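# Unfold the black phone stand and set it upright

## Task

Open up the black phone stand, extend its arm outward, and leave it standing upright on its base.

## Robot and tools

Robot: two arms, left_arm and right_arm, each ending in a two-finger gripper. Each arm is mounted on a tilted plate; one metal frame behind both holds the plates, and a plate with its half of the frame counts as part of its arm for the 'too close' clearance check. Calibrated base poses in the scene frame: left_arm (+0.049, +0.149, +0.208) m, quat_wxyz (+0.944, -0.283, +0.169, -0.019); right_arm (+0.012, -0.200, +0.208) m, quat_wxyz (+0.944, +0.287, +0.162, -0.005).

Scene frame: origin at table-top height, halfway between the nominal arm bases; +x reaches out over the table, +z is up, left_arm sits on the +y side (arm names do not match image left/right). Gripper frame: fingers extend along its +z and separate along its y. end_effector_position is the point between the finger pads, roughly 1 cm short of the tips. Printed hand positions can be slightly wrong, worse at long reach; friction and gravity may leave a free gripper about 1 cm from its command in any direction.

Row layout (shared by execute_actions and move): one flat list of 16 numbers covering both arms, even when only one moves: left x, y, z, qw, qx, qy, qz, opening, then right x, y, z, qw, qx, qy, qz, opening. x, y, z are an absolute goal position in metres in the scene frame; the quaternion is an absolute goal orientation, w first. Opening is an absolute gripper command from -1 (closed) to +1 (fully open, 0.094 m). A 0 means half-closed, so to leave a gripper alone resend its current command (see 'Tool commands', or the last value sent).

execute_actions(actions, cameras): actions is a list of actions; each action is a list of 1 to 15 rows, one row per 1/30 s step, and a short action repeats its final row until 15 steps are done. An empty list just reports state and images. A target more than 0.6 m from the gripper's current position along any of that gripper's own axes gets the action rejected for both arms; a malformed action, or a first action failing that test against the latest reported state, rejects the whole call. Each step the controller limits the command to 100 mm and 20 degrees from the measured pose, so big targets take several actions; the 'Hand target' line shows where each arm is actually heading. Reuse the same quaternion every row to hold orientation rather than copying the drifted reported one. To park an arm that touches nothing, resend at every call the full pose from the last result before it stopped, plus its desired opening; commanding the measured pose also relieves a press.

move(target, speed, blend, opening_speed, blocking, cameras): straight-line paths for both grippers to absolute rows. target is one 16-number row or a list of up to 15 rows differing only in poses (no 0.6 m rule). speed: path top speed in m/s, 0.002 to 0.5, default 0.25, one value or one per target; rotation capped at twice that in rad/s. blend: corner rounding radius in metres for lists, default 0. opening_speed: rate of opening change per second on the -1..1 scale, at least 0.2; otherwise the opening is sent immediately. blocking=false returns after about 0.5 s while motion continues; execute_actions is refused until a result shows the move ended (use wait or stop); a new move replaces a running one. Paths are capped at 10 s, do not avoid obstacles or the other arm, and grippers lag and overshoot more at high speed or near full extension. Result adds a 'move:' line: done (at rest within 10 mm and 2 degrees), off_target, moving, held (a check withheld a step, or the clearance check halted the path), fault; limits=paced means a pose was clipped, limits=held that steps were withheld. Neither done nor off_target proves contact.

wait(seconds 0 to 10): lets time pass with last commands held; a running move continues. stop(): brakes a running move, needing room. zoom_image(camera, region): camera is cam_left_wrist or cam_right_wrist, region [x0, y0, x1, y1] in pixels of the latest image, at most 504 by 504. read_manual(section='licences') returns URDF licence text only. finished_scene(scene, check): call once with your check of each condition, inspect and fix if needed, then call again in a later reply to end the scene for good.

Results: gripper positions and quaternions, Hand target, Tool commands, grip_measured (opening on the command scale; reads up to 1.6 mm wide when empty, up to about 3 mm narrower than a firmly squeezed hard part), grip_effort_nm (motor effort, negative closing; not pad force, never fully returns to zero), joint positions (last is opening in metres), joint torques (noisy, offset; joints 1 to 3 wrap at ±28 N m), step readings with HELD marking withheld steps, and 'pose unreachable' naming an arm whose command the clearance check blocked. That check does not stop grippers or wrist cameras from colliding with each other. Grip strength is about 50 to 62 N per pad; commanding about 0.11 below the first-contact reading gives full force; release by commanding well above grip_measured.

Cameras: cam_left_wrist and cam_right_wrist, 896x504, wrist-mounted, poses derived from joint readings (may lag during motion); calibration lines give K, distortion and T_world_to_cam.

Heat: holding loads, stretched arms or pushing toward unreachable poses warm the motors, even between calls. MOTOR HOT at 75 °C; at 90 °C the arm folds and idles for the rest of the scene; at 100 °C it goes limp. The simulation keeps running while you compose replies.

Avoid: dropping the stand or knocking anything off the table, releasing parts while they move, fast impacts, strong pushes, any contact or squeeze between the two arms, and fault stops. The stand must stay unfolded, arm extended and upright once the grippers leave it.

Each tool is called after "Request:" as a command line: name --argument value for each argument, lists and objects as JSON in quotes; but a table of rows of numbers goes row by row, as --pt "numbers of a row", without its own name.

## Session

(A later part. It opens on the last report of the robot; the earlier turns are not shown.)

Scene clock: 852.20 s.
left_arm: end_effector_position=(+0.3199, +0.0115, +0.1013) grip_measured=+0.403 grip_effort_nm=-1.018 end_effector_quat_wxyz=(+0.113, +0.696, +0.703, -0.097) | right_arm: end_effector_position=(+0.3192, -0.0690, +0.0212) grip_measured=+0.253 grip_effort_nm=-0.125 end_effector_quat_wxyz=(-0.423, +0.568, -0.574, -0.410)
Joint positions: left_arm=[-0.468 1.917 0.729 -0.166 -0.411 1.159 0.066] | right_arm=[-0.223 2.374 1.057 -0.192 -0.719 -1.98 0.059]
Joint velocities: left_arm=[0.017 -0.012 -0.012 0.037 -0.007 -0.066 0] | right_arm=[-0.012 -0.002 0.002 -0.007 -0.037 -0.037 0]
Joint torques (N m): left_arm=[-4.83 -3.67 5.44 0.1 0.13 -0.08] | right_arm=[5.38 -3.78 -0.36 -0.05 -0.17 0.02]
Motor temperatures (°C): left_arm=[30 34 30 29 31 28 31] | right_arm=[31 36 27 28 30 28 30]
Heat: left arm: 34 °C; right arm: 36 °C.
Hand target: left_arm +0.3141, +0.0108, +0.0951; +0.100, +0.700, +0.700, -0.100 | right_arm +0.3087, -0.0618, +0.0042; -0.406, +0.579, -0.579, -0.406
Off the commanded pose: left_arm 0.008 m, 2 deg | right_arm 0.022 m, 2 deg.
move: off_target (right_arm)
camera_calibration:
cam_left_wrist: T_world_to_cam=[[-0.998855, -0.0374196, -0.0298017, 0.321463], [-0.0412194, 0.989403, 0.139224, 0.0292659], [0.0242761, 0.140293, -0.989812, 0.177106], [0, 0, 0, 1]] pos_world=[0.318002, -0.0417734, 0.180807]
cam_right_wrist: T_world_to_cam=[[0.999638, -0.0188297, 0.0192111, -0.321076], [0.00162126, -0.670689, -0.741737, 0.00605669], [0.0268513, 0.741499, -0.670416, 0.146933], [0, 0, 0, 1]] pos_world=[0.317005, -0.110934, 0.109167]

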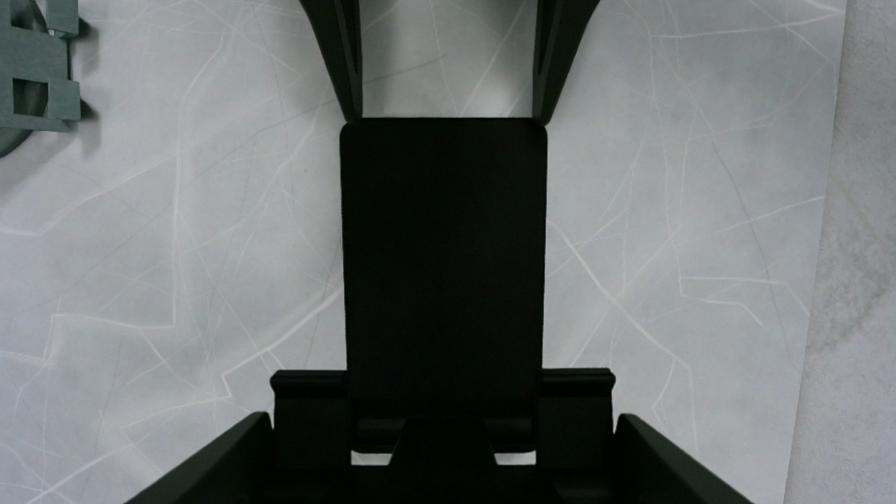

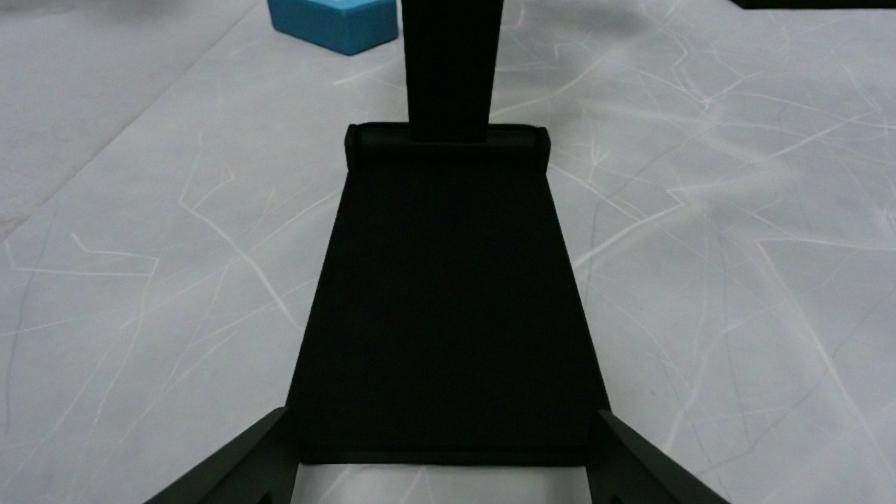

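Request:
move --pt "0.3142 0.0107 0.095 0.1 0.7 0.7 -0.1 0.25 0.309 -0.061 0.003 0.4056 -0.5795 0.5795 0.4056 0.8" --opening_speed 1.0 --cameras '[]'

Request:
move --pt "0.3142 0.0107 0.095 0.1 0.7 0.7 -0.1 0.25 0.309 -0.038 -0.005 0.4056 -0.5795 0.5795 0.4056 0.8" --speed 0.04

Scene clock: 855.90 s.
left_arm: end_effector_position=(+0.3199, +0.0115, +0.1013) grip_measured=+0.403 grip_effort_nm=-1.013 end_effector_quat_wxyz=(+0.113, +0.696, +0.702, -0.097) | right_arm: end_effector_position=(+0.3184, -0.0688, +0.0212) grip_measured=+0.797 grip_effort_nm=0.198 end_effector_quat_wxyz=(-0.423, +0.568, -0.574, -0.411)
Joint positions: left_arm=[-0.468 1.917 0.729 -0.166 -0.411 1.159 0.066] | right_arm=[-0.223 2.374 1.055 -0.19 -0.719 -1.98 0.084]
Joint velocities: left_arm=[-0.017 0.007 0.012 -0.022 -0.037 -0.007 0] | right_arm=[-0.017 -0.002 -0.022 -0.095 0.022 0.007 0.001]
Joint torques (N m): left_arm=[-4.79 -3.7 5.39 0.09 0.13 -0.07] | right_arm=[5.56 -3.79 -0.47 -0.13 -0.21 0.03]
Motor temperatures (°C): left_arm=[30 34 30 29 31 28 31] | right_arm=[31 36 27 28 30 28 30]
Heat: left arm: 34 °C; right arm: 36 °C.
Hand target: left_arm +0.3141, +0.0108, +0.0951; +0.100, +0.700, +0.700, -0.100 | right_arm +0.3088, -0.0618, +0.0042; -0.406, +0.579, -0.579, -0.406
Off the commanded pose: left_arm 0.008 m, 2 deg | right_arm 0.022 m, 2 deg.
move: off_target (right_arm)
No camera images: "cameras" was empty.

Scene clock: 857.07 s.
left_arm: end_effector_position=(+0.3199, +0.0115, +0.1013) grip_measured=+0.403 grip_effort_nm=-1.013 end_effector_quat_wxyz=(+0.113, +0.696, +0.702, -0.097) | right_arm: end_effector_position=(+0.3168, -0.0433, +0.0224) grip_measured=+0.797 grip_effort_nm=0.188 end_effector_quat_wxyz=(-0.431, +0.564, -0.564, -0.422)
Joint positions: left_arm=[-0.468 1.917 0.729 -0.166 -0.411 1.159 0.066] | right_arm=[-0.17 2.429 1.059 -0.118 -0.744 -1.931 0.084]
Joint velocities: left_arm=[0.002 0.007 -0.002 0.007 -0.007 -0.007 -0.001] | right_arm=[0.002 0.022 -0.007 -0.037 -0.037 -0.007 0]
Joint torques (N m): left_arm=[-4.77 -3.58 5.53 0.09 0.12 -0.06] | right_arm=[5.24 -3.08 0.23 0.14 0.03 0.13]
Motor temperatures (°C): left_arm=[30 34 30 29 31 28 31] | right_arm=[31 36 27 28 30 28 30]
Heat: left arm: 34 °C; right arm: 36 °C.
Hand target: left_arm +0.3141, +0.0108, +0.0951; +0.100, +0.700, +0.700, -0.100 | right_arm +0.3089, -0.0393, -0.0028; -0.406, +0.579, -0.579, -0.407
Off the commanded pose: left_arm 0.008 m, 2 deg | right_arm 0.029 m, 4 deg.
move: off_target (right_arm)
camera_calibration:
cam_left_wrist: T_world_to_cam=[[-0.998865, -0.0370552, -0.029914, 0.321474], [-0.0408743, 0.989416, 0.139229, 0.0291549], [0.0244383, 0.140294, -0.989808, 0.177053], [0, 0, 0, 1]] pos_world=[0.317974, -0.0417735, 0.180806]
cam_right_wrist: T_world_to_cam=[[0.999728, -0.0103195, 0.0209066, -0.317886], [0.00932874, -0.644748, -0.764338, 0.0234292], [0.0213671, 0.764326, -0.644476, 0.130902], [0, 0, 0, 1]] pos_world=[0.314784, -0.0882266, 0.108917]

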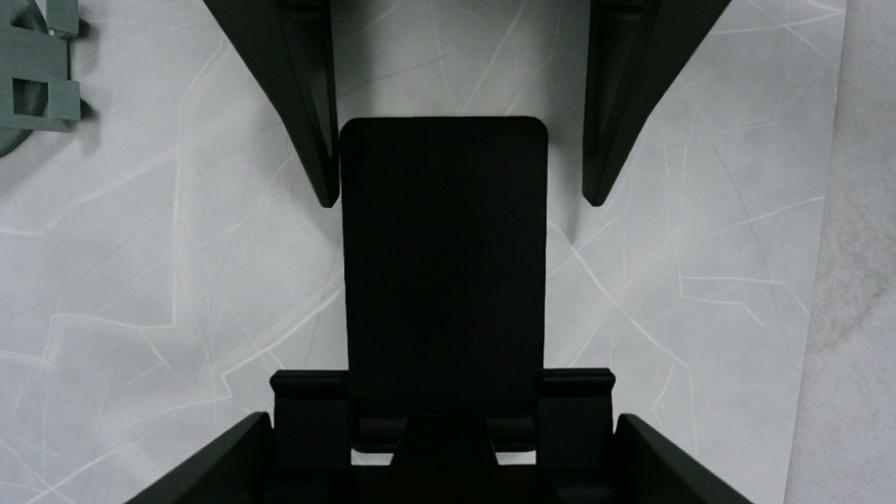

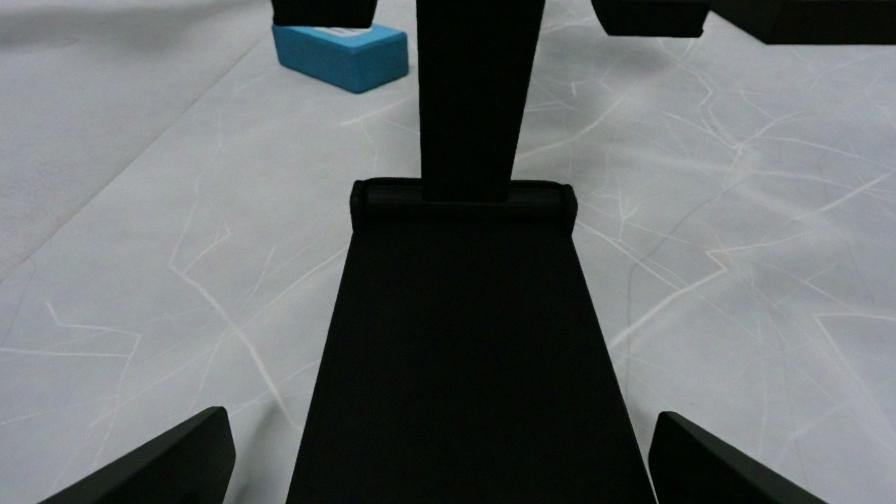

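Request:
move --pt "0.3142 0.0107 0.095 0.1 0.7 0.7 -0.1 0.25 0.312 -0.045 0.035 0.2706 -0.6533 0.6533 0.2706 0.8" --pt "0.3142 0.0107 0.095 0.1 0.7 0.7 -0.1 0.25 0.312 -0.042 0.008 0.2706 -0.6533 0.6533 0.2706 0.8" --speed 0.04

Scene clock: 868.93 s.
left_arm: end_effector_position=(+0.3181, +0.0112, +0.1007) grip_measured=+0.403 grip_effort_nm=-1.018 end_effector_quat_wxyz=(+0.111, +0.699, +0.699, -0.099) | right_arm: end_effector_position=(+0.3187, -0.0438, +0.0186) grip_measured=+0.797 grip_effort_nm=0.183 end_effector_quat_wxyz=(-0.279, +0.652, -0.653, -0.267)
Joint positions: left_arm=[-0.468 1.92 0.729 -0.17 -0.408 1.164 0.066] | right_arm=[0.063 2.254 0.863 0.136 -0.2 -1.615 0.084]
Joint velocities: left_arm=[0.007 0.002 -0.007 0.051 0.022 -0.051 0.001] | right_arm=[-0.017 0.002 -0.002 -0.037 0.081 -0.037 0]
Joint torques (N m): left_arm=[-4.81 -3.82 5.37 0.13 0.09 -0.13] | right_arm=[4.92 -4.04 0.91 0.22 -0.53 -0.09]
Motor temperatures (°C): left_arm=[30 34 30 29 31 28 31] | right_arm=[32 36 27 28 30 28 30]
Heat: left arm: 34 °C; right arm: 36 °C.
Hand target: left_arm +0.3142, +0.0108, +0.0951; +0.100, +0.700, +0.700, -0.100 | right_arm +0.3116, -0.0403, +0.0089; -0.272, +0.653, -0.653, -0.272
Off the commanded pose: left_arm 0.007 m, 1 deg | right_arm 0.013 m, 1 deg.
move: off_target (right_arm)
camera_calibration:
cam_left_wrist: T_world_to_cam=[[-0.9993, -0.0272894, -0.0256067, 0.319246], [-0.0305977, 0.989785, 0.139244, 0.0261531], [0.0215452, 0.13993, -0.989927, 0.177506], [0, 0, 0, 1]] pos_world=[0.315998, -0.0420123, 0.180251]
cam_right_wrist: T_world_to_cam=[[0.999672, -0.00546219, 0.0250384, -0.319583], [0.00392739, -0.932828, -0.360302, 0.00177121], [0.0253246, 0.360282, -0.9325, 0.115213], [0, 0, 0, 1]] pos_world=[0.316553, -0.0416024, 0.116076]

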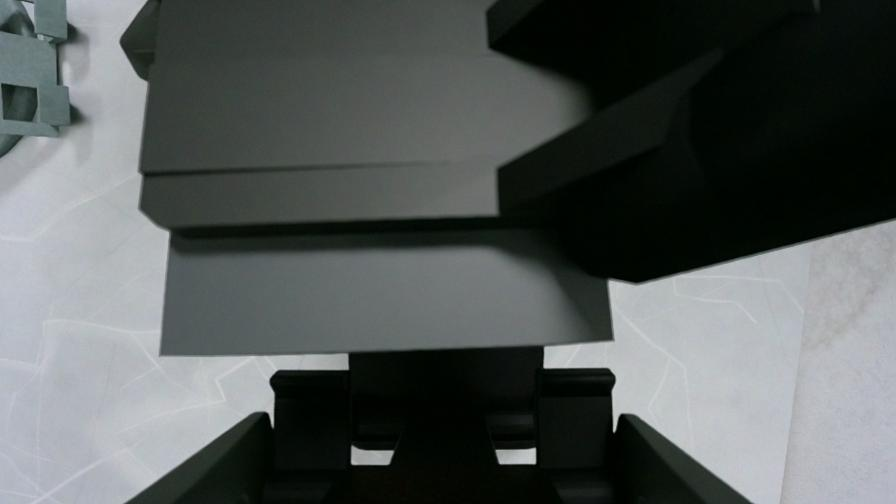

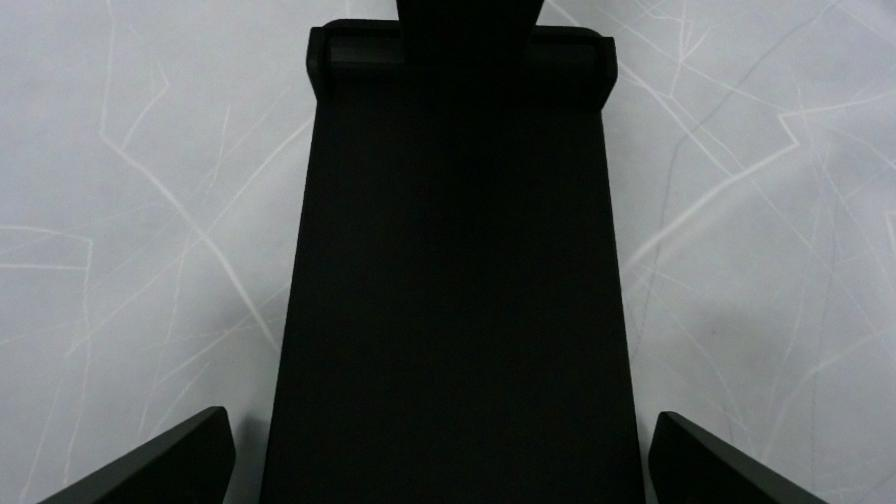

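Request:
move --target '[0.3142,0.0107,0.095,0.1,0.7,0.7,-0.1,0.25,0.312,-0.042,0.008,0.2706,-0.6533,0.6533,0.2706,0.25]' --opening_speed 0.5

Scene clock: 881.63 s.
left_arm: end_effector_position=(+0.3181, +0.0112, +0.1007) grip_measured=+0.403 grip_effort_nm=-1.018 end_effector_quat_wxyz=(+0.111, +0.699, +0.699, -0.099) | right_arm: end_effector_position=(+0.3211, -0.0439, +0.0188) grip_measured=+0.495 grip_effort_nm=-0.979 end_effector_quat_wxyz=(-0.281, +0.651, -0.653, -0.265)
Joint positions: left_arm=[-0.468 1.92 0.729 -0.17 -0.408 1.164 0.066] | right_arm=[0.063 2.254 0.866 0.139 -0.201 -1.615 0.07]
Joint velocities: left_arm=[0.002 -0.022 0.007 -0.007 -0.007 0.022 0] | right_arm=[-0.007 0.012 -0.007 0.007 -0.081 -0.081 0.001]
Joint torques (N m): left_arm=[-4.78 -3.89 5.48 0.12 0.11 -0.12] | right_arm=[4.79 -4.15 0.59 0.17 -0.42 -0.13]
Motor temperatures (°C): left_arm=[30 34 30 29 31 28 31] | right_arm=[32 35 27 28 29 28 30]
Heat: left arm: 34 °C; right arm: 35 °C.
Hand target: left_arm +0.3141, +0.0108, +0.0951; +0.100, +0.700, +0.700, -0.100 | right_arm +0.3121, -0.0422, +0.0085; -0.271, +0.653, -0.653, -0.270
Off the commanded pose: left_arm 0.007 m, 1 deg | right_arm 0.014 m, 1 deg.
move: off_target (right_arm)
camera_calibration:
cam_left_wrist: T_world_to_cam=[[-0.9993, -0.0272894, -0.0256067, 0.319246], [-0.0305977, 0.989785, 0.139244, 0.0261531], [0.0215452, 0.13993, -0.989927, 0.177506], [0, 0, 0, 1]] pos_world=[0.315998, -0.0420123, 0.180251]
cam_right_wrist: T_world_to_cam=[[0.999507, -0.00889438, 0.0301205, -0.322138], [0.00257208, -0.932656, -0.360758, 0.00221531], [0.0313008, 0.360657, -0.932173, 0.11339], [0, 0, 0, 1]] pos_world=[0.318424, -0.0416939, 0.116201]

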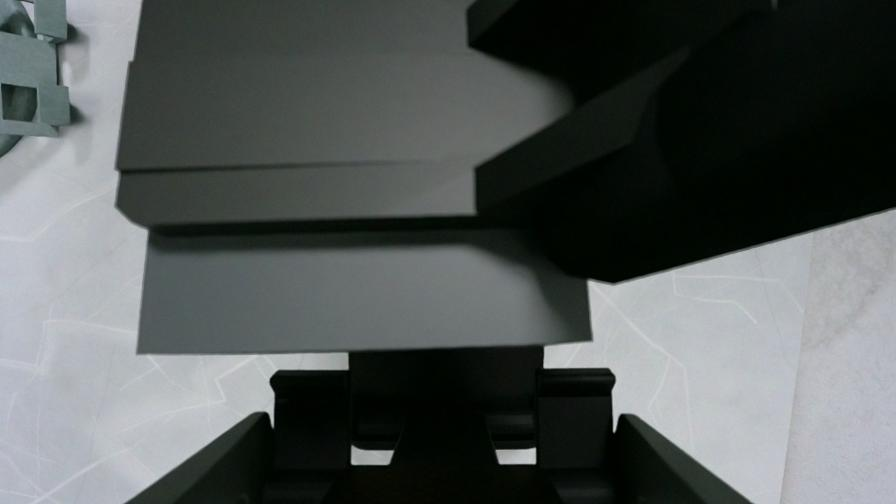

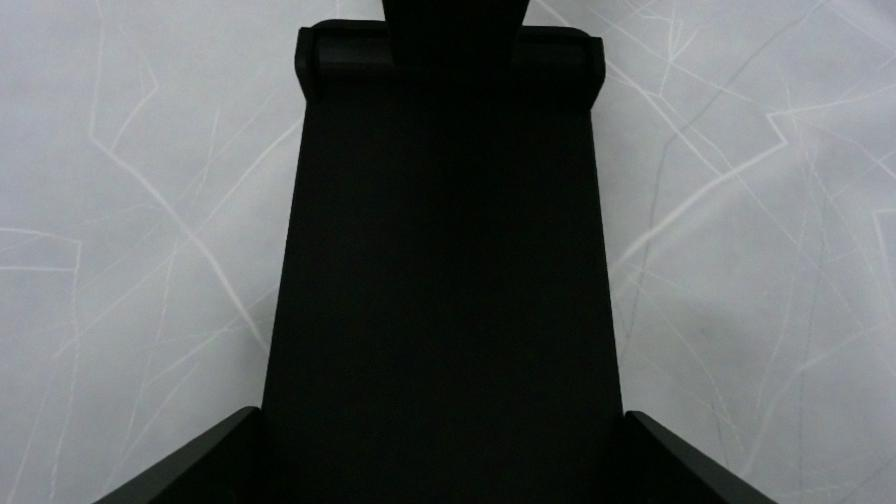

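Request:
move --target '[0.3142,0.0107,0.1,0.1,0.7,0.7,-0.1,0.75,0.312,-0.042,0.008,0.2706,-0.6533,0.6533,0.2706,0.25]' --opening_speed 0.5

Request:
move --pt "0.3142 0.0107 0.26 0.1 0.7 0.7 -0.1 0.75 0.312 -0.042 0.008 0.2706 -0.6533 0.6533 0.2706 0.25" --pt "0.3142 0.04 0.30 0.1 0.7 0.7 -0.1 0.75 0.312 -0.042 0.008 0.2706 -0.6533 0.6533 0.2706 0.25" --speed 0.12

Scene clock: 899.80 s.
left_arm: end_effector_position=(+0.3160, +0.0133, +0.1001) grip_measured=+0.749 grip_effort_nm=0.085 end_effector_quat_wxyz=(+0.105, +0.697, +0.703, -0.099) | right_arm: end_effector_position=(+0.3211, -0.0438, +0.0188) grip_measured=+0.495 grip_effort_nm=-0.984 end_effector_quat_wxyz=(-0.282, +0.651, -0.653, -0.265)
Joint positions: left_arm=[-0.468 1.92 0.729 -0.182 -0.414 1.15 0.082] | right_arm=[0.063 2.254 0.866 0.139 -0.202 -1.615 0.07]
Joint velocities: left_arm=[-0.022 0.007 0.002 -0.022 -0.007 -0.081 0] | right_arm=[0.002 0.002 -0.012 -0.037 0.051 0.037 -0.001]
Joint torques (N m): left_arm=[-5.91 -4.85 5.82 0 0.14 -0.08] | right_arm=[4.85 -4.38 0.72 0.14 -0.46 -0.13]
Motor temperatures (°C): left_arm=[30 34 30 29 31 28 31] | right_arm=[31 35 27 28 29 28 31]
Heat: left arm: 34 °C; right arm: 35 °C.
Hand target: left_arm +0.3141, +0.0107, +0.1000; +0.100, +0.700, +0.700, -0.100 | right_arm +0.3119, -0.0421, +0.0085; -0.271, +0.653, -0.653, -0.271
Off the commanded pose: left_arm 0.003 m, 1 deg | right_arm 0.014 m, 1 deg.
move: off_target (right_arm)
camera_calibration:
cam_left_wrist: T_world_to_cam=[[-0.999289, -0.0340652, -0.0161359, 0.316354], [-0.036099, 0.988086, 0.149606, 0.0248607], [0.0108473, 0.150082, -0.988614, 0.179731], [0, 0, 0, 1]] pos_world=[0.315077, -0.0407623, 0.17907]
cam_right_wrist: T_world_to_cam=[[0.999506, -0.00891022, 0.0301335, -0.322142], [0.00257391, -0.932519, -0.361113, 0.00228931], [0.0313176, 0.361012, -0.932035, 0.113425], [0, 0, 0, 1]] pos_world=[0.318425, -0.0416835, 0.11625]

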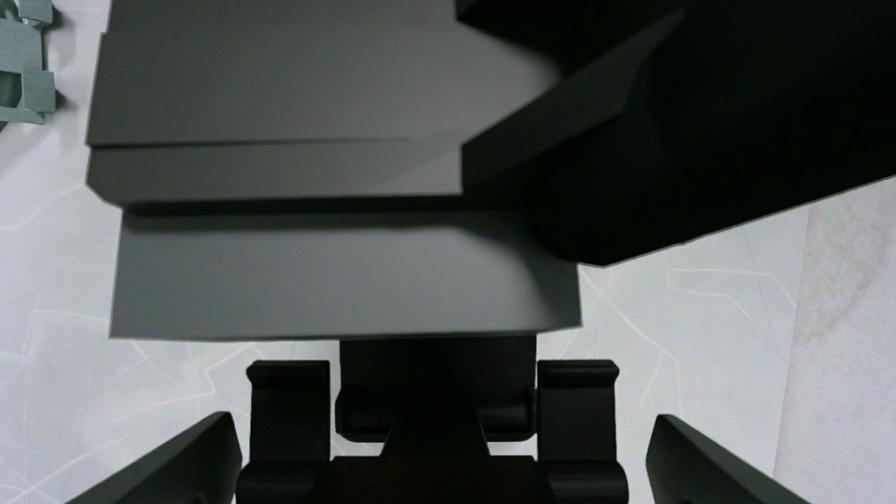

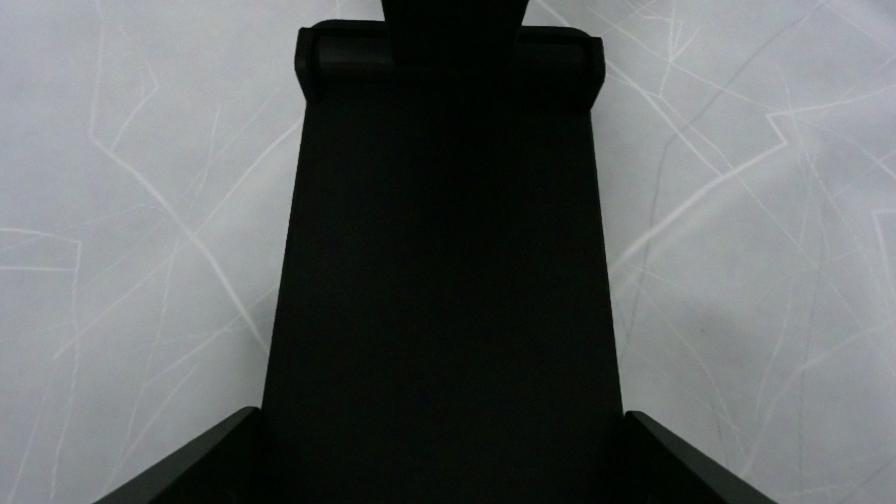

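Scene clock: 902.40 s.
left_arm: end_effector_position=(+0.3126, +0.0401, +0.2915) grip_measured=+0.749 grip_effort_nm=0.071 end_effector_quat_wxyz=(+0.092, +0.698, +0.702, -0.103) | right_arm: end_effector_position=(+0.3211, -0.0437, +0.0189) grip_measured=+0.495 grip_effort_nm=-0.989 end_effector_quat_wxyz=(-0.282, +0.651, -0.653, -0.265)
Joint positions: left_arm=[-0.85 1.599 1.135 -1.117 -0.445 0.717 0.082] | right_arm=[0.063 2.254 0.866 0.139 -0.202 -1.616 0.07]
Joint velocities: left_arm=[-0.027 -0.007 -0.002 0.037 -0.037 -0.022 -0.001] | right_arm=[0.022 -0.002 -0.007 -0.051 -0.037 0.081 0]
Joint torques (N m): left_arm=[-6.32 -4.38 9.43 0.17 0.08 -0.08] | right_arm=[4.97 -4.51 0.91 0.18 -0.37 -0.11]
Motor temperatures (°C): left_arm=[30 34 30 29 31 28 31] | right_arm=[31 35 27 28 29 28 31]
Heat: left arm: 34 °C; right arm: 35 °C.
Hand target: left_arm +0.3135, +0.0385, +0.3012; +0.104, +0.699, +0.700, -0.103 | right_arm +0.3119, -0.0422, +0.0084; -0.271, +0.653, -0.653, -0.270
Off the commanded pose: left_arm 0.009 m, 1 deg | right_arm 0.014 m, 1 deg.
move: off_target (right_arm)
camera_calibration:
cam_left_wrist: T_world_to_cam=[[-0.999583, -0.027693, 0.00812159, 0.309718], [-0.0260113, 0.986428, 0.162121, -0.0371911], [-0.012501, 0.161843, -0.986737, 0.371237], [0, 0, 0, 1]] pos_world=[0.313262, -0.0148186, 0.369827]
cam_right_wrist: T_world_to_cam=[[0.999487, -0.00814012, 0.0309757, -0.322126], [0.00362013, -0.93225, -0.361797, 0.00210181], [0.0318221, 0.361723, -0.931742, 0.113345], [0, 0, 0, 1]] pos_world=[0.318346, -0.0416622, 0.116347]

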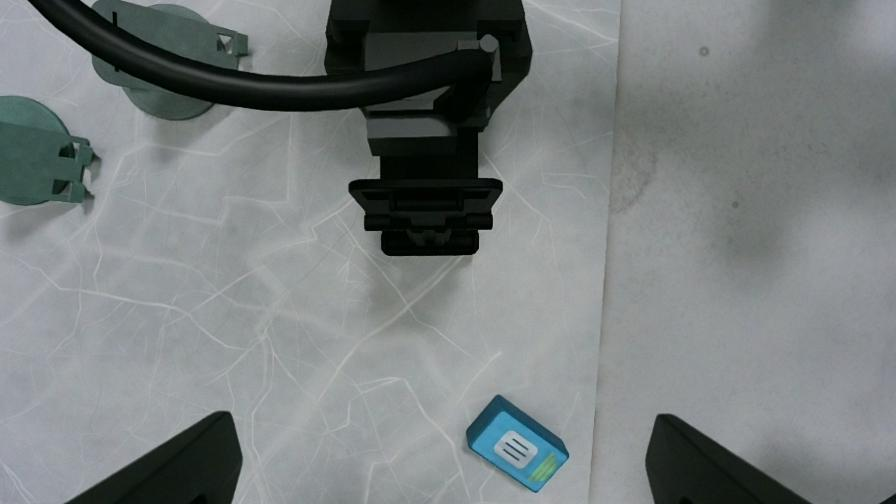

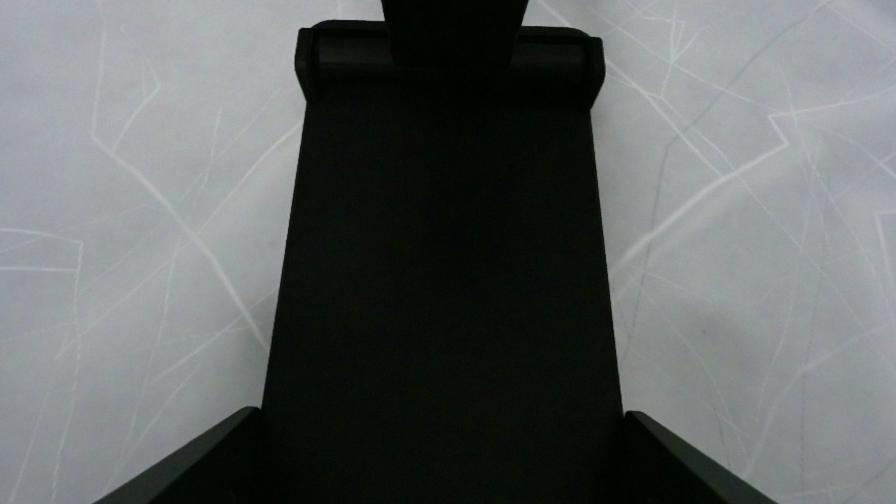

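Request:
move --pt "0.3142 0.16 0.30 0.3799 0.5963 0.5963 -0.3799 0.0 0.312 -0.042 0.008 0.2706 -0.6533 0.6533 0.2706 0.25" --pt "0.3142 0.16 0.12 0.3799 0.5963 0.5963 -0.3799 0.0 0.312 -0.042 0.008 0.2706 -0.6533 0.6533 0.2706 0.25" --speed 0.2

Scene clock: 912.93 s.
left_arm: end_effector_position=(+0.3167, +0.1674, +0.1194) grip_measured=+0.001 grip_effort_nm=-0.046 end_effector_quat_wxyz=(+0.332, +0.591, +0.646, -0.352) | right_arm: end_effector_position=(+0.3211, -0.0437, +0.0189) grip_measured=+0.495 grip_effort_nm=-0.984 end_effector_quat_wxyz=(-0.282, +0.651, -0.653, -0.265)
Joint positions: left_arm=[0.495 1.636 0.855 -0.731 0.535 2.1 0.047] | right_arm=[0.063 2.254 0.866 0.139 -0.202 -1.616 0.07]
Joint velocities: left_arm=[0.022 0.002 -0.012 -0.081 -0.051 0.007 -0.001] | right_arm=[-0.002 -0.002 0.012 0.051 0.066 0.066 -0.001]
Joint torques (N m): left_arm=[-1.77 -5.55 2.59 -1.07 0.5 0.05] | right_arm=[4.72 -4.27 0.77 0.18 -0.42 -0.12]
Motor temperatures (°C): left_arm=[30 34 30 29 31 28 30] | right_arm=[31 35 27 28 29 28 31]
Heat: left arm: 34 °C; right arm: 35 °C.
Hand target: left_arm +0.3121, +0.1640, +0.1153; +0.332, +0.586, +0.645, -0.361 | right_arm +0.3119, -0.0421, +0.0084; -0.271, +0.653, -0.653, -0.271
Off the commanded pose: left_arm 0.008 m, 9 deg | right_arm 0.014 m, 1 deg.
joint sent to its limit (left arm) — joint 6 (wrist roll), upper limit. The joint targets are off in position and orientation.
move: off_target (left_arm, right_arm)
camera_calibration:
cam_left_wrist: T_world_to_cam=[[-0.994378, -0.0781287, 0.0714706, 0.317973], [-0.104366, 0.837178, -0.53688, -0.00144397], [-0.0178879, -0.541321, -0.840626, 0.282804], [0, 0, 0, 1]] pos_world=[0.321094, 0.17914, 0.214231]
cam_right_wrist: T_world_to_cam=[[0.999487, -0.00814012, 0.0309757, -0.322126], [0.00362013, -0.93225, -0.361797, 0.00210181], [0.0318221, 0.361723, -0.931742, 0.113345], [0, 0, 0, 1]] pos_world=[0.318346, -0.0416622, 0.116347]

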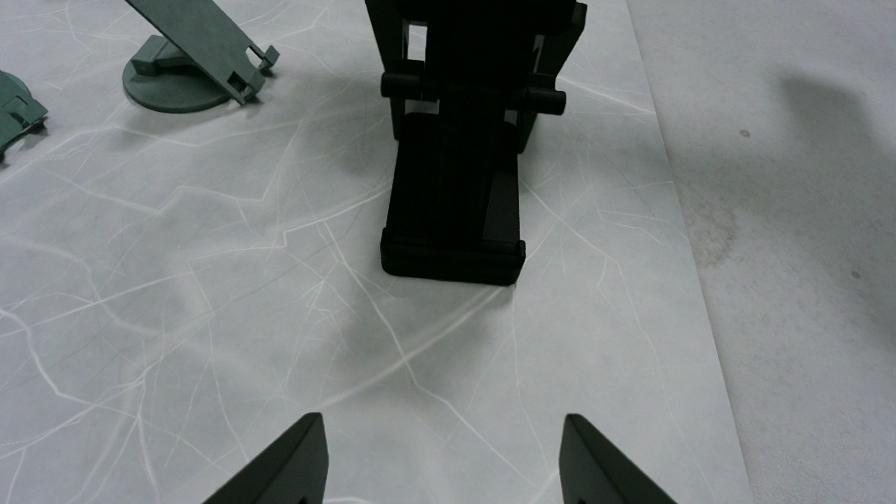

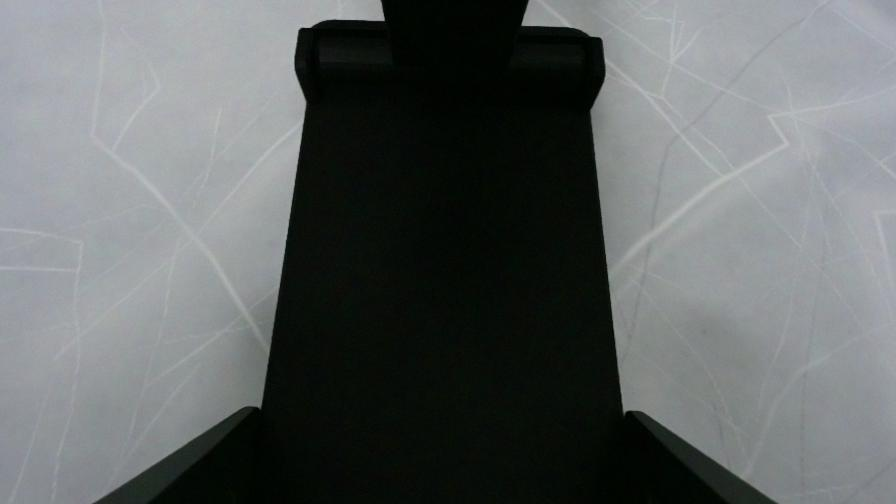

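Request:
move --target '[0.313,0.10,0.095,0.3799,0.5963,0.5963,-0.3799,0.0,0.312,-0.042,0.008,0.2706,-0.6533,0.6533,0.2706,0.25]' --speed 0.12

Scene clock: 915.93 s.
left_arm: end_effector_position=(+0.3159, +0.1093, +0.0928) grip_measured=+0.001 grip_effort_nm=-0.056 end_effector_quat_wxyz=(+0.375, +0.601, +0.604, -0.365) | right_arm: end_effector_position=(+0.3211, -0.0437, +0.0189) grip_measured=+0.495 grip_effort_nm=-0.989 end_effector_quat_wxyz=(-0.282, +0.651, -0.653, -0.265)
Joint positions: left_arm=[0.396 1.819 0.779 -0.465 0.607 2.098 0.047] | right_arm=[0.063 2.254 0.866 0.139 -0.202 -1.616 0.07]
Joint velocities: left_arm=[-0.007 -0.002 -0.007 0.066 -0.007 0.022 0.001] | right_arm=[-0.007 0.002 -0.002 -0.022 0.007 0.095 0.001]
Joint torques (N m): left_arm=[-4.56 -5.26 1.47 -0.92 0.71 -0.06] | right_arm=[4.78 -4.27 0.9 0.18 -0.43 -0.12]
Motor temperatures (°C): left_arm=[30 35 30 29 31 28 30] | right_arm=[31 35 27 28 29 28 31]
Heat: left arm: 35 °C; right arm: 35 °C.
Hand target: left_arm +0.3129, +0.0994, +0.0950; +0.381, +0.596, +0.596, -0.379 | right_arm +0.3119, -0.0421, +0.0084; -0.271, +0.653, -0.653, -0.271
Off the commanded pose: left_arm 0.010 m, 2 deg | right_arm 0.014 m, 1 deg.
move: off_target (right_arm)
camera_calibration:
cam_left_wrist: T_world_to_cam=[[-0.99941, -0.0343349, 0.00129229, 0.317834], [-0.0278596, 0.787769, -0.61534, 0.0212947], [0.0201096, -0.615012, -0.788261, 0.220263], [0, 0, 0, 1]] pos_world=[0.31381, 0.129602, 0.186318]
cam_right_wrist: T_world_to_cam=[[0.999487, -0.00814012, 0.0309757, -0.322126], [0.00362013, -0.93225, -0.361797, 0.00210181], [0.0318221, 0.361723, -0.931742, 0.113345], [0, 0, 0, 1]] pos_world=[0.318346, -0.0416622, 0.116347]

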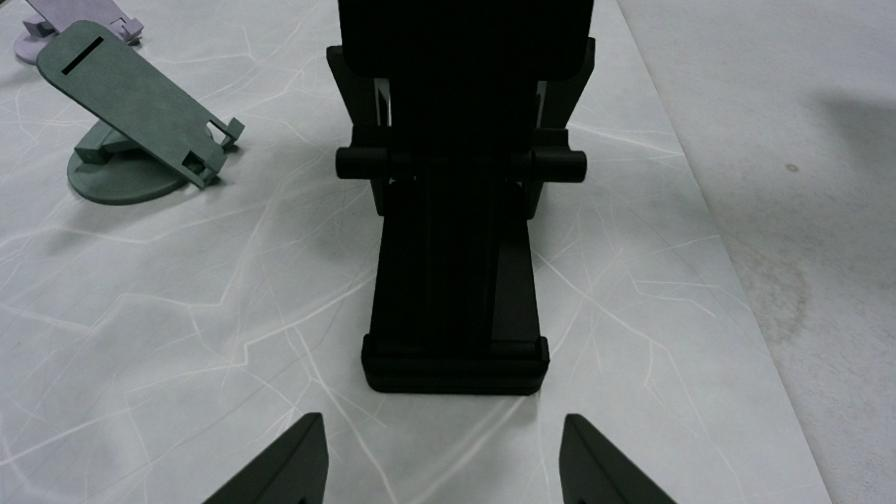

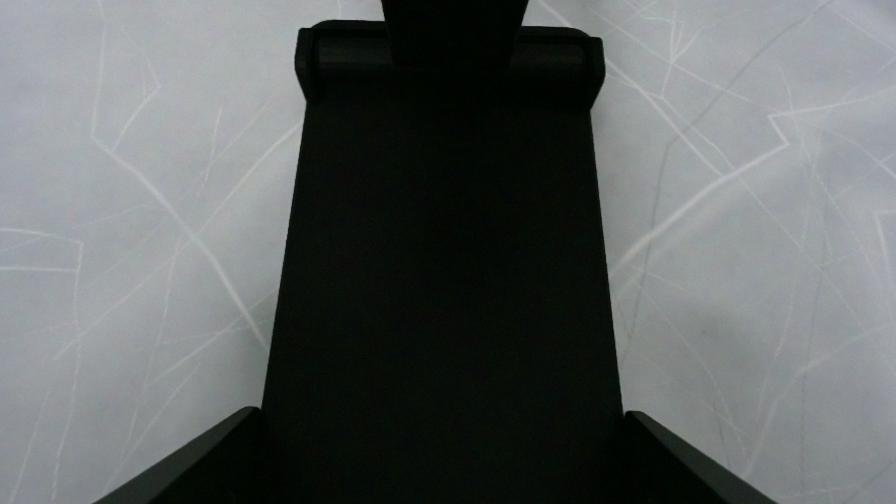

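Request:
move --pt "0.308 0.055 0.07 0.3799 0.5963 0.5963 -0.3799 0.0 0.312 -0.042 0.008 0.2706 -0.6533 0.6533 0.2706 0.25" --pt "0.308 0.012 0.052 0.3799 0.5963 0.5963 -0.3799 0.0 0.312 -0.042 0.008 0.2706 -0.6533 0.6533 0.2706 0.25" --speed 0.08

Scene clock: 921.30 s.
left_arm: end_effector_position=(+0.3180, +0.0209, +0.0511) grip_measured=+0.001 grip_effort_nm=-0.046 end_effector_quat_wxyz=(+0.386, +0.595, +0.604, -0.364) | right_arm: end_effector_position=(+0.3211, -0.0437, +0.0189) grip_measured=+0.495 grip_effort_nm=-0.989 end_effector_quat_wxyz=(-0.282, +0.651, -0.653, -0.265)
Joint positions: left_arm=[0.196 2.127 0.721 0.052 0.602 1.851 0.047] | right_arm=[0.063 2.254 0.866 0.139 -0.202 -1.616 0.07]
Joint velocities: left_arm=[-0.017 0.017 0.007 -0.007 0.007 -0.007 0] | right_arm=[-0.007 -0.012 0.007 0.037 -0.022 0.022 -0.001]
Joint torques (N m): left_arm=[-6.05 -4.93 -0.17 -0.47 0.58 -0.11] | right_arm=[4.86 -4.33 0.64 0.13 -0.47 -0.11]
Motor temperatures (°C): left_arm=[30 34 30 29 31 28 30] | right_arm=[31 35 27 28 29 28 31]
Heat: left arm: 34 °C; right arm: 35 °C.
Hand target: left_arm +0.3086, +0.0116, +0.0523; +0.382, +0.595, +0.597, -0.379 | right_arm +0.3119, -0.0421, +0.0084; -0.271, +0.653, -0.653, -0.271
Off the commanded pose: left_arm 0.013 m, 2 deg | right_arm 0.014 m, 1 deg.
move: off_target (left_arm, right_arm)
camera_calibration:
cam_left_wrist: T_world_to_cam=[[-0.998718, -0.0500635, -0.00753445, 0.31751], [-0.0341867, 0.776654, -0.628999, 0.0683088], [0.0373416, -0.627935, -0.77737, 0.127177], [0, 0, 0, 1]] pos_world=[0.314689, 0.0427025, 0.144222]
cam_right_wrist: T_world_to_cam=[[0.999487, -0.00814012, 0.0309757, -0.322126], [0.00362013, -0.93225, -0.361797, 0.00210181], [0.0318221, 0.361723, -0.931742, 0.113345], [0, 0, 0, 1]] pos_world=[0.318346, -0.0416622, 0.116347]

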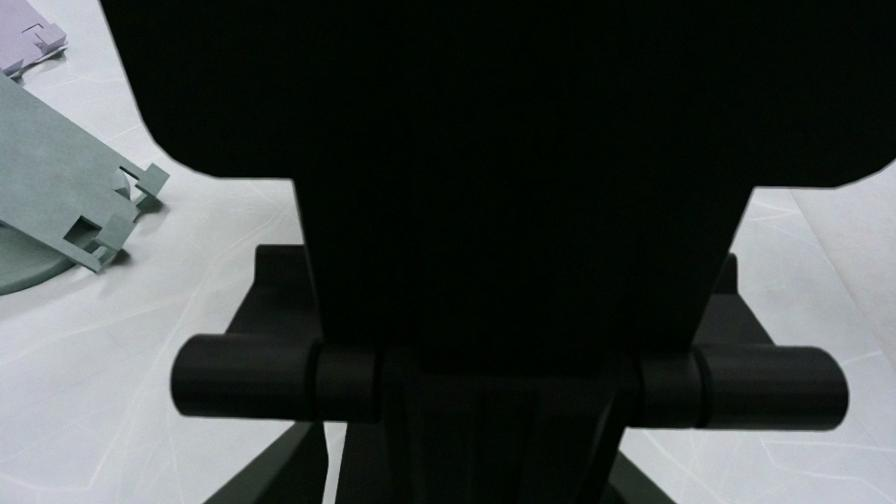

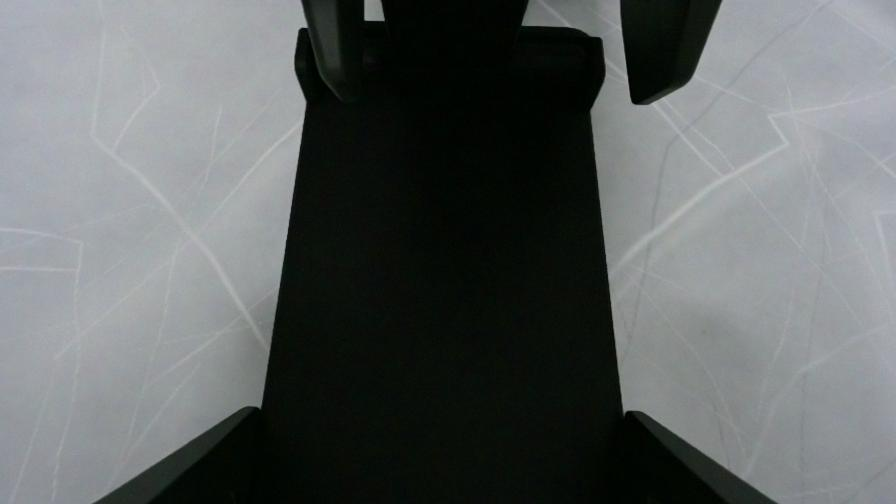

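Request:
move --target '[0.298,0.010,0.052,0.3799,0.5963,0.5963,-0.3799,0.0,0.312,-0.042,0.008,0.2706,-0.6533,0.6533,0.2706,0.25]' --speed 0.05

Scene clock: 924.07 s.
left_arm: end_effector_position=(+0.3081, +0.0188, +0.0519) grip_measured=+0.001 grip_effort_nm=-0.051 end_effector_quat_wxyz=(+0.384, +0.595, +0.604, -0.366) | right_arm: end_effector_position=(+0.3211, -0.0437, +0.0189) grip_measured=+0.495 grip_effort_nm=-0.984 end_effector_quat_wxyz=(-0.282, +0.651, -0.653, -0.265)
Joint positions: left_arm=[0.196 2.127 0.686 0.081 0.6 1.85 0.047] | right_arm=[0.063 2.254 0.866 0.139 -0.202 -1.616 0.07]
Joint velocities: left_arm=[-0.017 -0.002 -0.012 0.037 -0.051 0.037 0] | right_arm=[0.007 0.007 -0.012 -0.007 0.022 -0.007 -0.001]
Joint torques (N m): left_arm=[-5.57 -4.57 -0.53 -0.5 0.57 0.01] | right_arm=[4.81 -4.36 0.7 0.17 -0.44 -0.11]
Motor temperatures (°C): left_arm=[30 34 30 29 31 28 30] | right_arm=[31 35 27 28 29 28 31]
Heat: left arm: 34 °C; right arm: 35 °C.
Hand target: left_arm +0.2978, +0.0103, +0.0521; +0.380, +0.596, +0.596, -0.380 | right_arm +0.3119, -0.0421, +0.0084; -0.271, +0.653, -0.653, -0.271
Off the commanded pose: left_arm 0.013 m, 2 deg | right_arm 0.014 m, 1 deg.
move: off_target (left_arm, right_arm)
camera_calibration:
cam_left_wrist: T_world_to_cam=[[-0.998876, -0.0473565, -0.00177865, 0.30727], [-0.0357077, 0.776787, -0.62875, 0.0705529], [0.031157, -0.62798, -0.777605, 0.128737], [0, 0, 0, 1]] pos_world=[0.305433, 0.040591, 0.145013]
cam_right_wrist: T_world_to_cam=[[0.999487, -0.00814012, 0.0309757, -0.322126], [0.00362013, -0.93225, -0.361797, 0.00210181], [0.0318221, 0.361723, -0.931742, 0.113345], [0, 0, 0, 1]] pos_world=[0.318346, -0.0416622, 0.116347]

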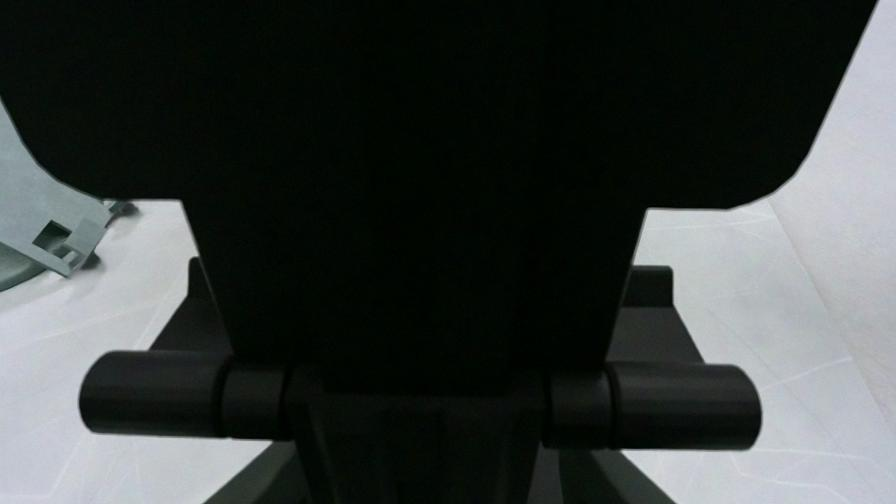

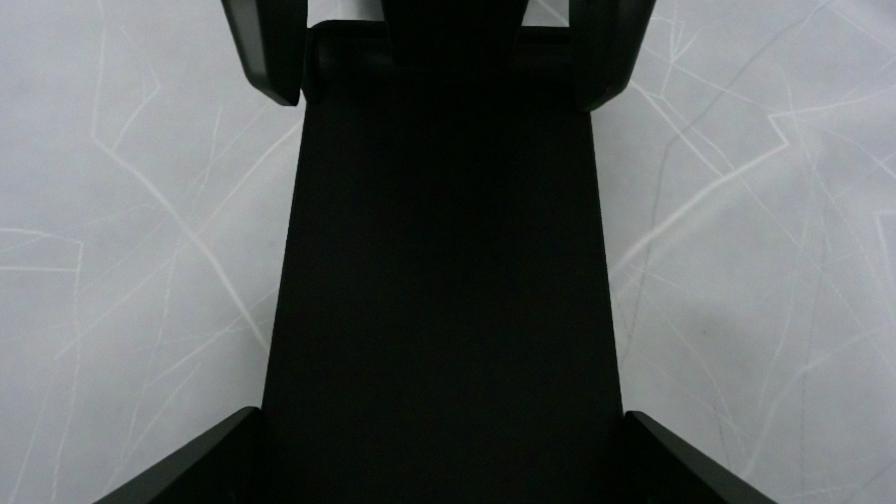

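Request:
move --target '[0.301,0.010,0.052,0.3799,0.5963,0.5963,-0.3799,-0.35,0.312,-0.042,0.008,0.2706,-0.6533,0.6533,0.2706,0.25]' --speed 0.05 --opening_speed 0.4

Request:
move --target '[0.301,0.010,0.052,0.3799,0.5963,0.5963,-0.3799,-0.8,0.312,-0.042,0.008,0.2706,-0.6533,0.6533,0.2706,0.25]' --speed 0.05 --opening_speed 0.3

Scene clock: 927.47 s.
left_arm: end_effector_position=(+0.3084, +0.0189, +0.0517) grip_measured=-0.349 grip_effort_nm=-0.051 end_effector_quat_wxyz=(+0.384, +0.595, +0.604, -0.366) | right_arm: end_effector_position=(+0.3211, -0.0437, +0.0189) grip_measured=+0.495 grip_effort_nm=-0.984 end_effector_quat_wxyz=(-0.282, +0.651, -0.653, -0.265)
Joint positions: left_arm=[0.196 2.127 0.686 0.083 0.599 1.85 0.031] | right_arm=[0.063 2.254 0.866 0.139 -0.202 -1.616 0.07]
Joint velocities: left_arm=[0.017 -0.017 0.002 0.007 0.007 0.022 0] | right_arm=[-0.002 0.007 0.002 -0.037 -0.051 -0.007 0]
Joint torques (N m): left_arm=[-5.81 -4.56 0.46 -0.58 0.59 -0.04] | right_arm=[4.77 -4.27 0.53 0.2 -0.44 -0.06]
Motor temperatures (°C): left_arm=[30 34 30 29 31 28 30] | right_arm=[31 35 27 28 29 28 31]
Heat: left arm: 34 °C; right arm: 35 °C.
Hand target: left_arm +0.3008, +0.0103, +0.0521; +0.380, +0.596, +0.596, -0.380 | right_arm +0.3119, -0.0421, +0.0084; -0.271, +0.653, -0.653, -0.271
Off the commanded pose: left_arm 0.012 m, 2 deg | right_arm 0.014 m, 1 deg.
move: off_target (left_arm, right_arm)
camera_calibration:
cam_left_wrist: T_world_to_cam=[[-0.998848, -0.0478919, -0.0030151, 0.307621], [-0.0353815, 0.777461, -0.627935, 0.0702035], [0.0324171, -0.627105, -0.77826, 0.12827], [0, 0, 0, 1]] pos_world=[0.305592, 0.0405908, 0.144838]
cam_right_wrist: T_world_to_cam=[[0.999487, -0.00814012, 0.0309757, -0.322126], [0.00362013, -0.93225, -0.361797, 0.00210181], [0.0318221, 0.361723, -0.931742, 0.113345], [0, 0, 0, 1]] pos_world=[0.318346, -0.0416622, 0.116347]

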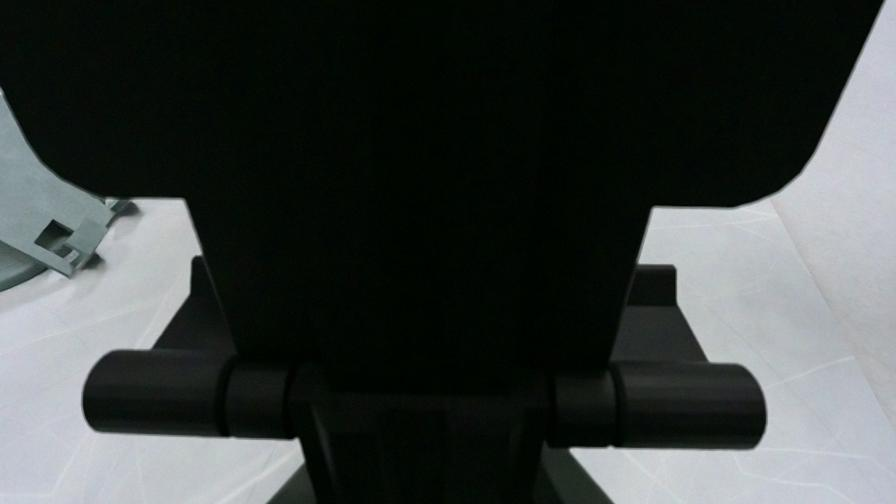

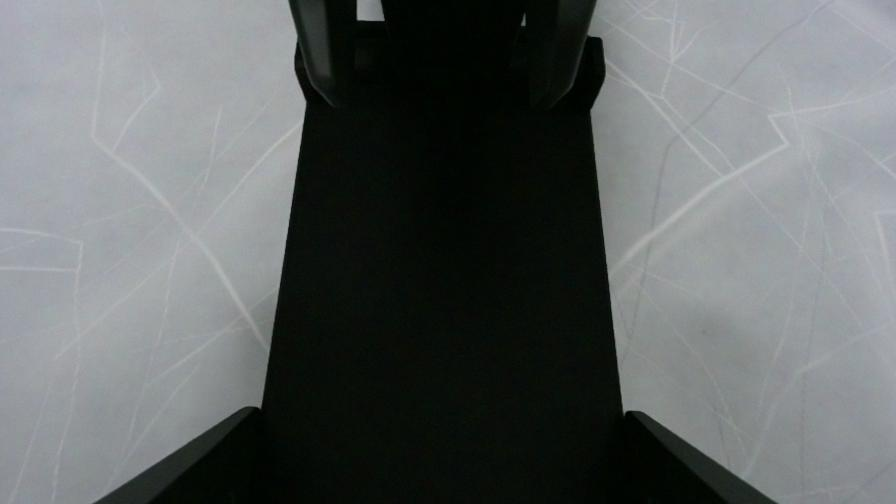

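Scene clock: 929.17 s.
left_arm: end_effector_position=(+0.3101, +0.0191, +0.0513) grip_measured=-0.488 grip_effort_nm=-1.018 end_effector_quat_wxyz=(+0.386, +0.595, +0.604, -0.362) | right_arm: end_effector_position=(+0.3211, -0.0437, +0.0189) grip_measured=+0.494 grip_effort_nm=-0.984 end_effector_quat_wxyz=(-0.282, +0.651, -0.653, -0.265)
Joint positions: left_arm=[0.196 2.127 0.686 0.091 0.6 1.85 0.024] | right_arm=[0.063 2.254 0.866 0.139 -0.202 -1.616 0.07]
Joint velocities: left_arm=[0.007 -0.017 -0.007 -0.007 -0.007 0.007 0] | right_arm=[-0.007 0.017 -0.007 -0.066 -0.066 -0.066 0]
Joint torques (N m): left_arm=[-5.72 -4.6 0.54 -0.68 0.6 -0.04] | right_arm=[4.67 -4.18 0.72 0.12 -0.43 -0.1]
Motor temperatures (°C): left_arm=[30 34 30 29 31 28 30] | right_arm=[31 34 27 28 29 28 31]
Heat: left arm: 34 °C; right arm: 34 °C.
Hand target: left_arm +0.3008, +0.0103, +0.0522; +0.380, +0.596, +0.596, -0.380 | right_arm +0.3119, -0.0421, +0.0084; -0.271, +0.653, -0.653, -0.271
Off the commanded pose: left_arm 0.013 m, 2 deg | right_arm 0.014 m, 1 deg.
move: off_target (left_arm, right_arm)
camera_calibration:
cam_left_wrist: T_world_to_cam=[[-0.998612, -0.0517291, -0.00994155, 0.309679], [-0.0340758, 0.778312, -0.626952, 0.0694003], [0.0401693, -0.625743, -0.778994, 0.125698], [0, 0, 0, 1]] pos_world=[0.306565, 0.0406592, 0.144508]
cam_right_wrist: T_world_to_cam=[[0.999487, -0.00814012, 0.0309757, -0.322126], [0.00362013, -0.93225, -0.361797, 0.00210181], [0.0318221, 0.361723, -0.931742, 0.113345], [0, 0, 0, 1]] pos_world=[0.318346, -0.0416622, 0.116347]

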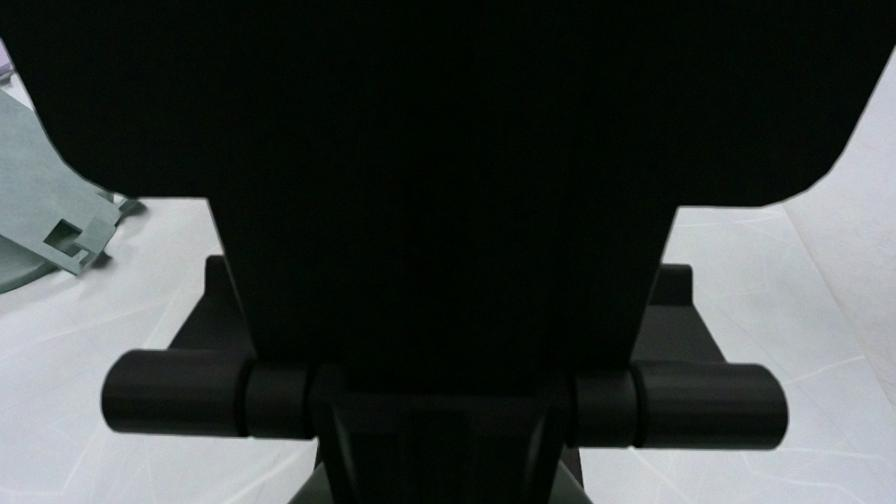

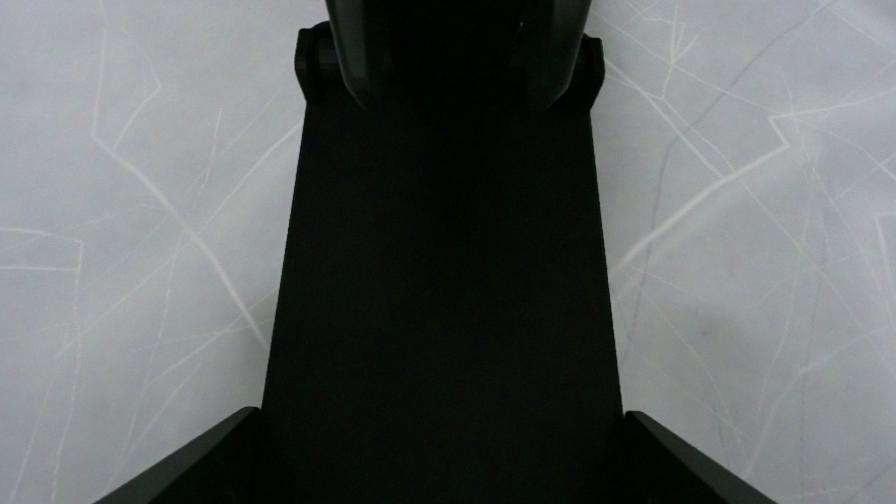

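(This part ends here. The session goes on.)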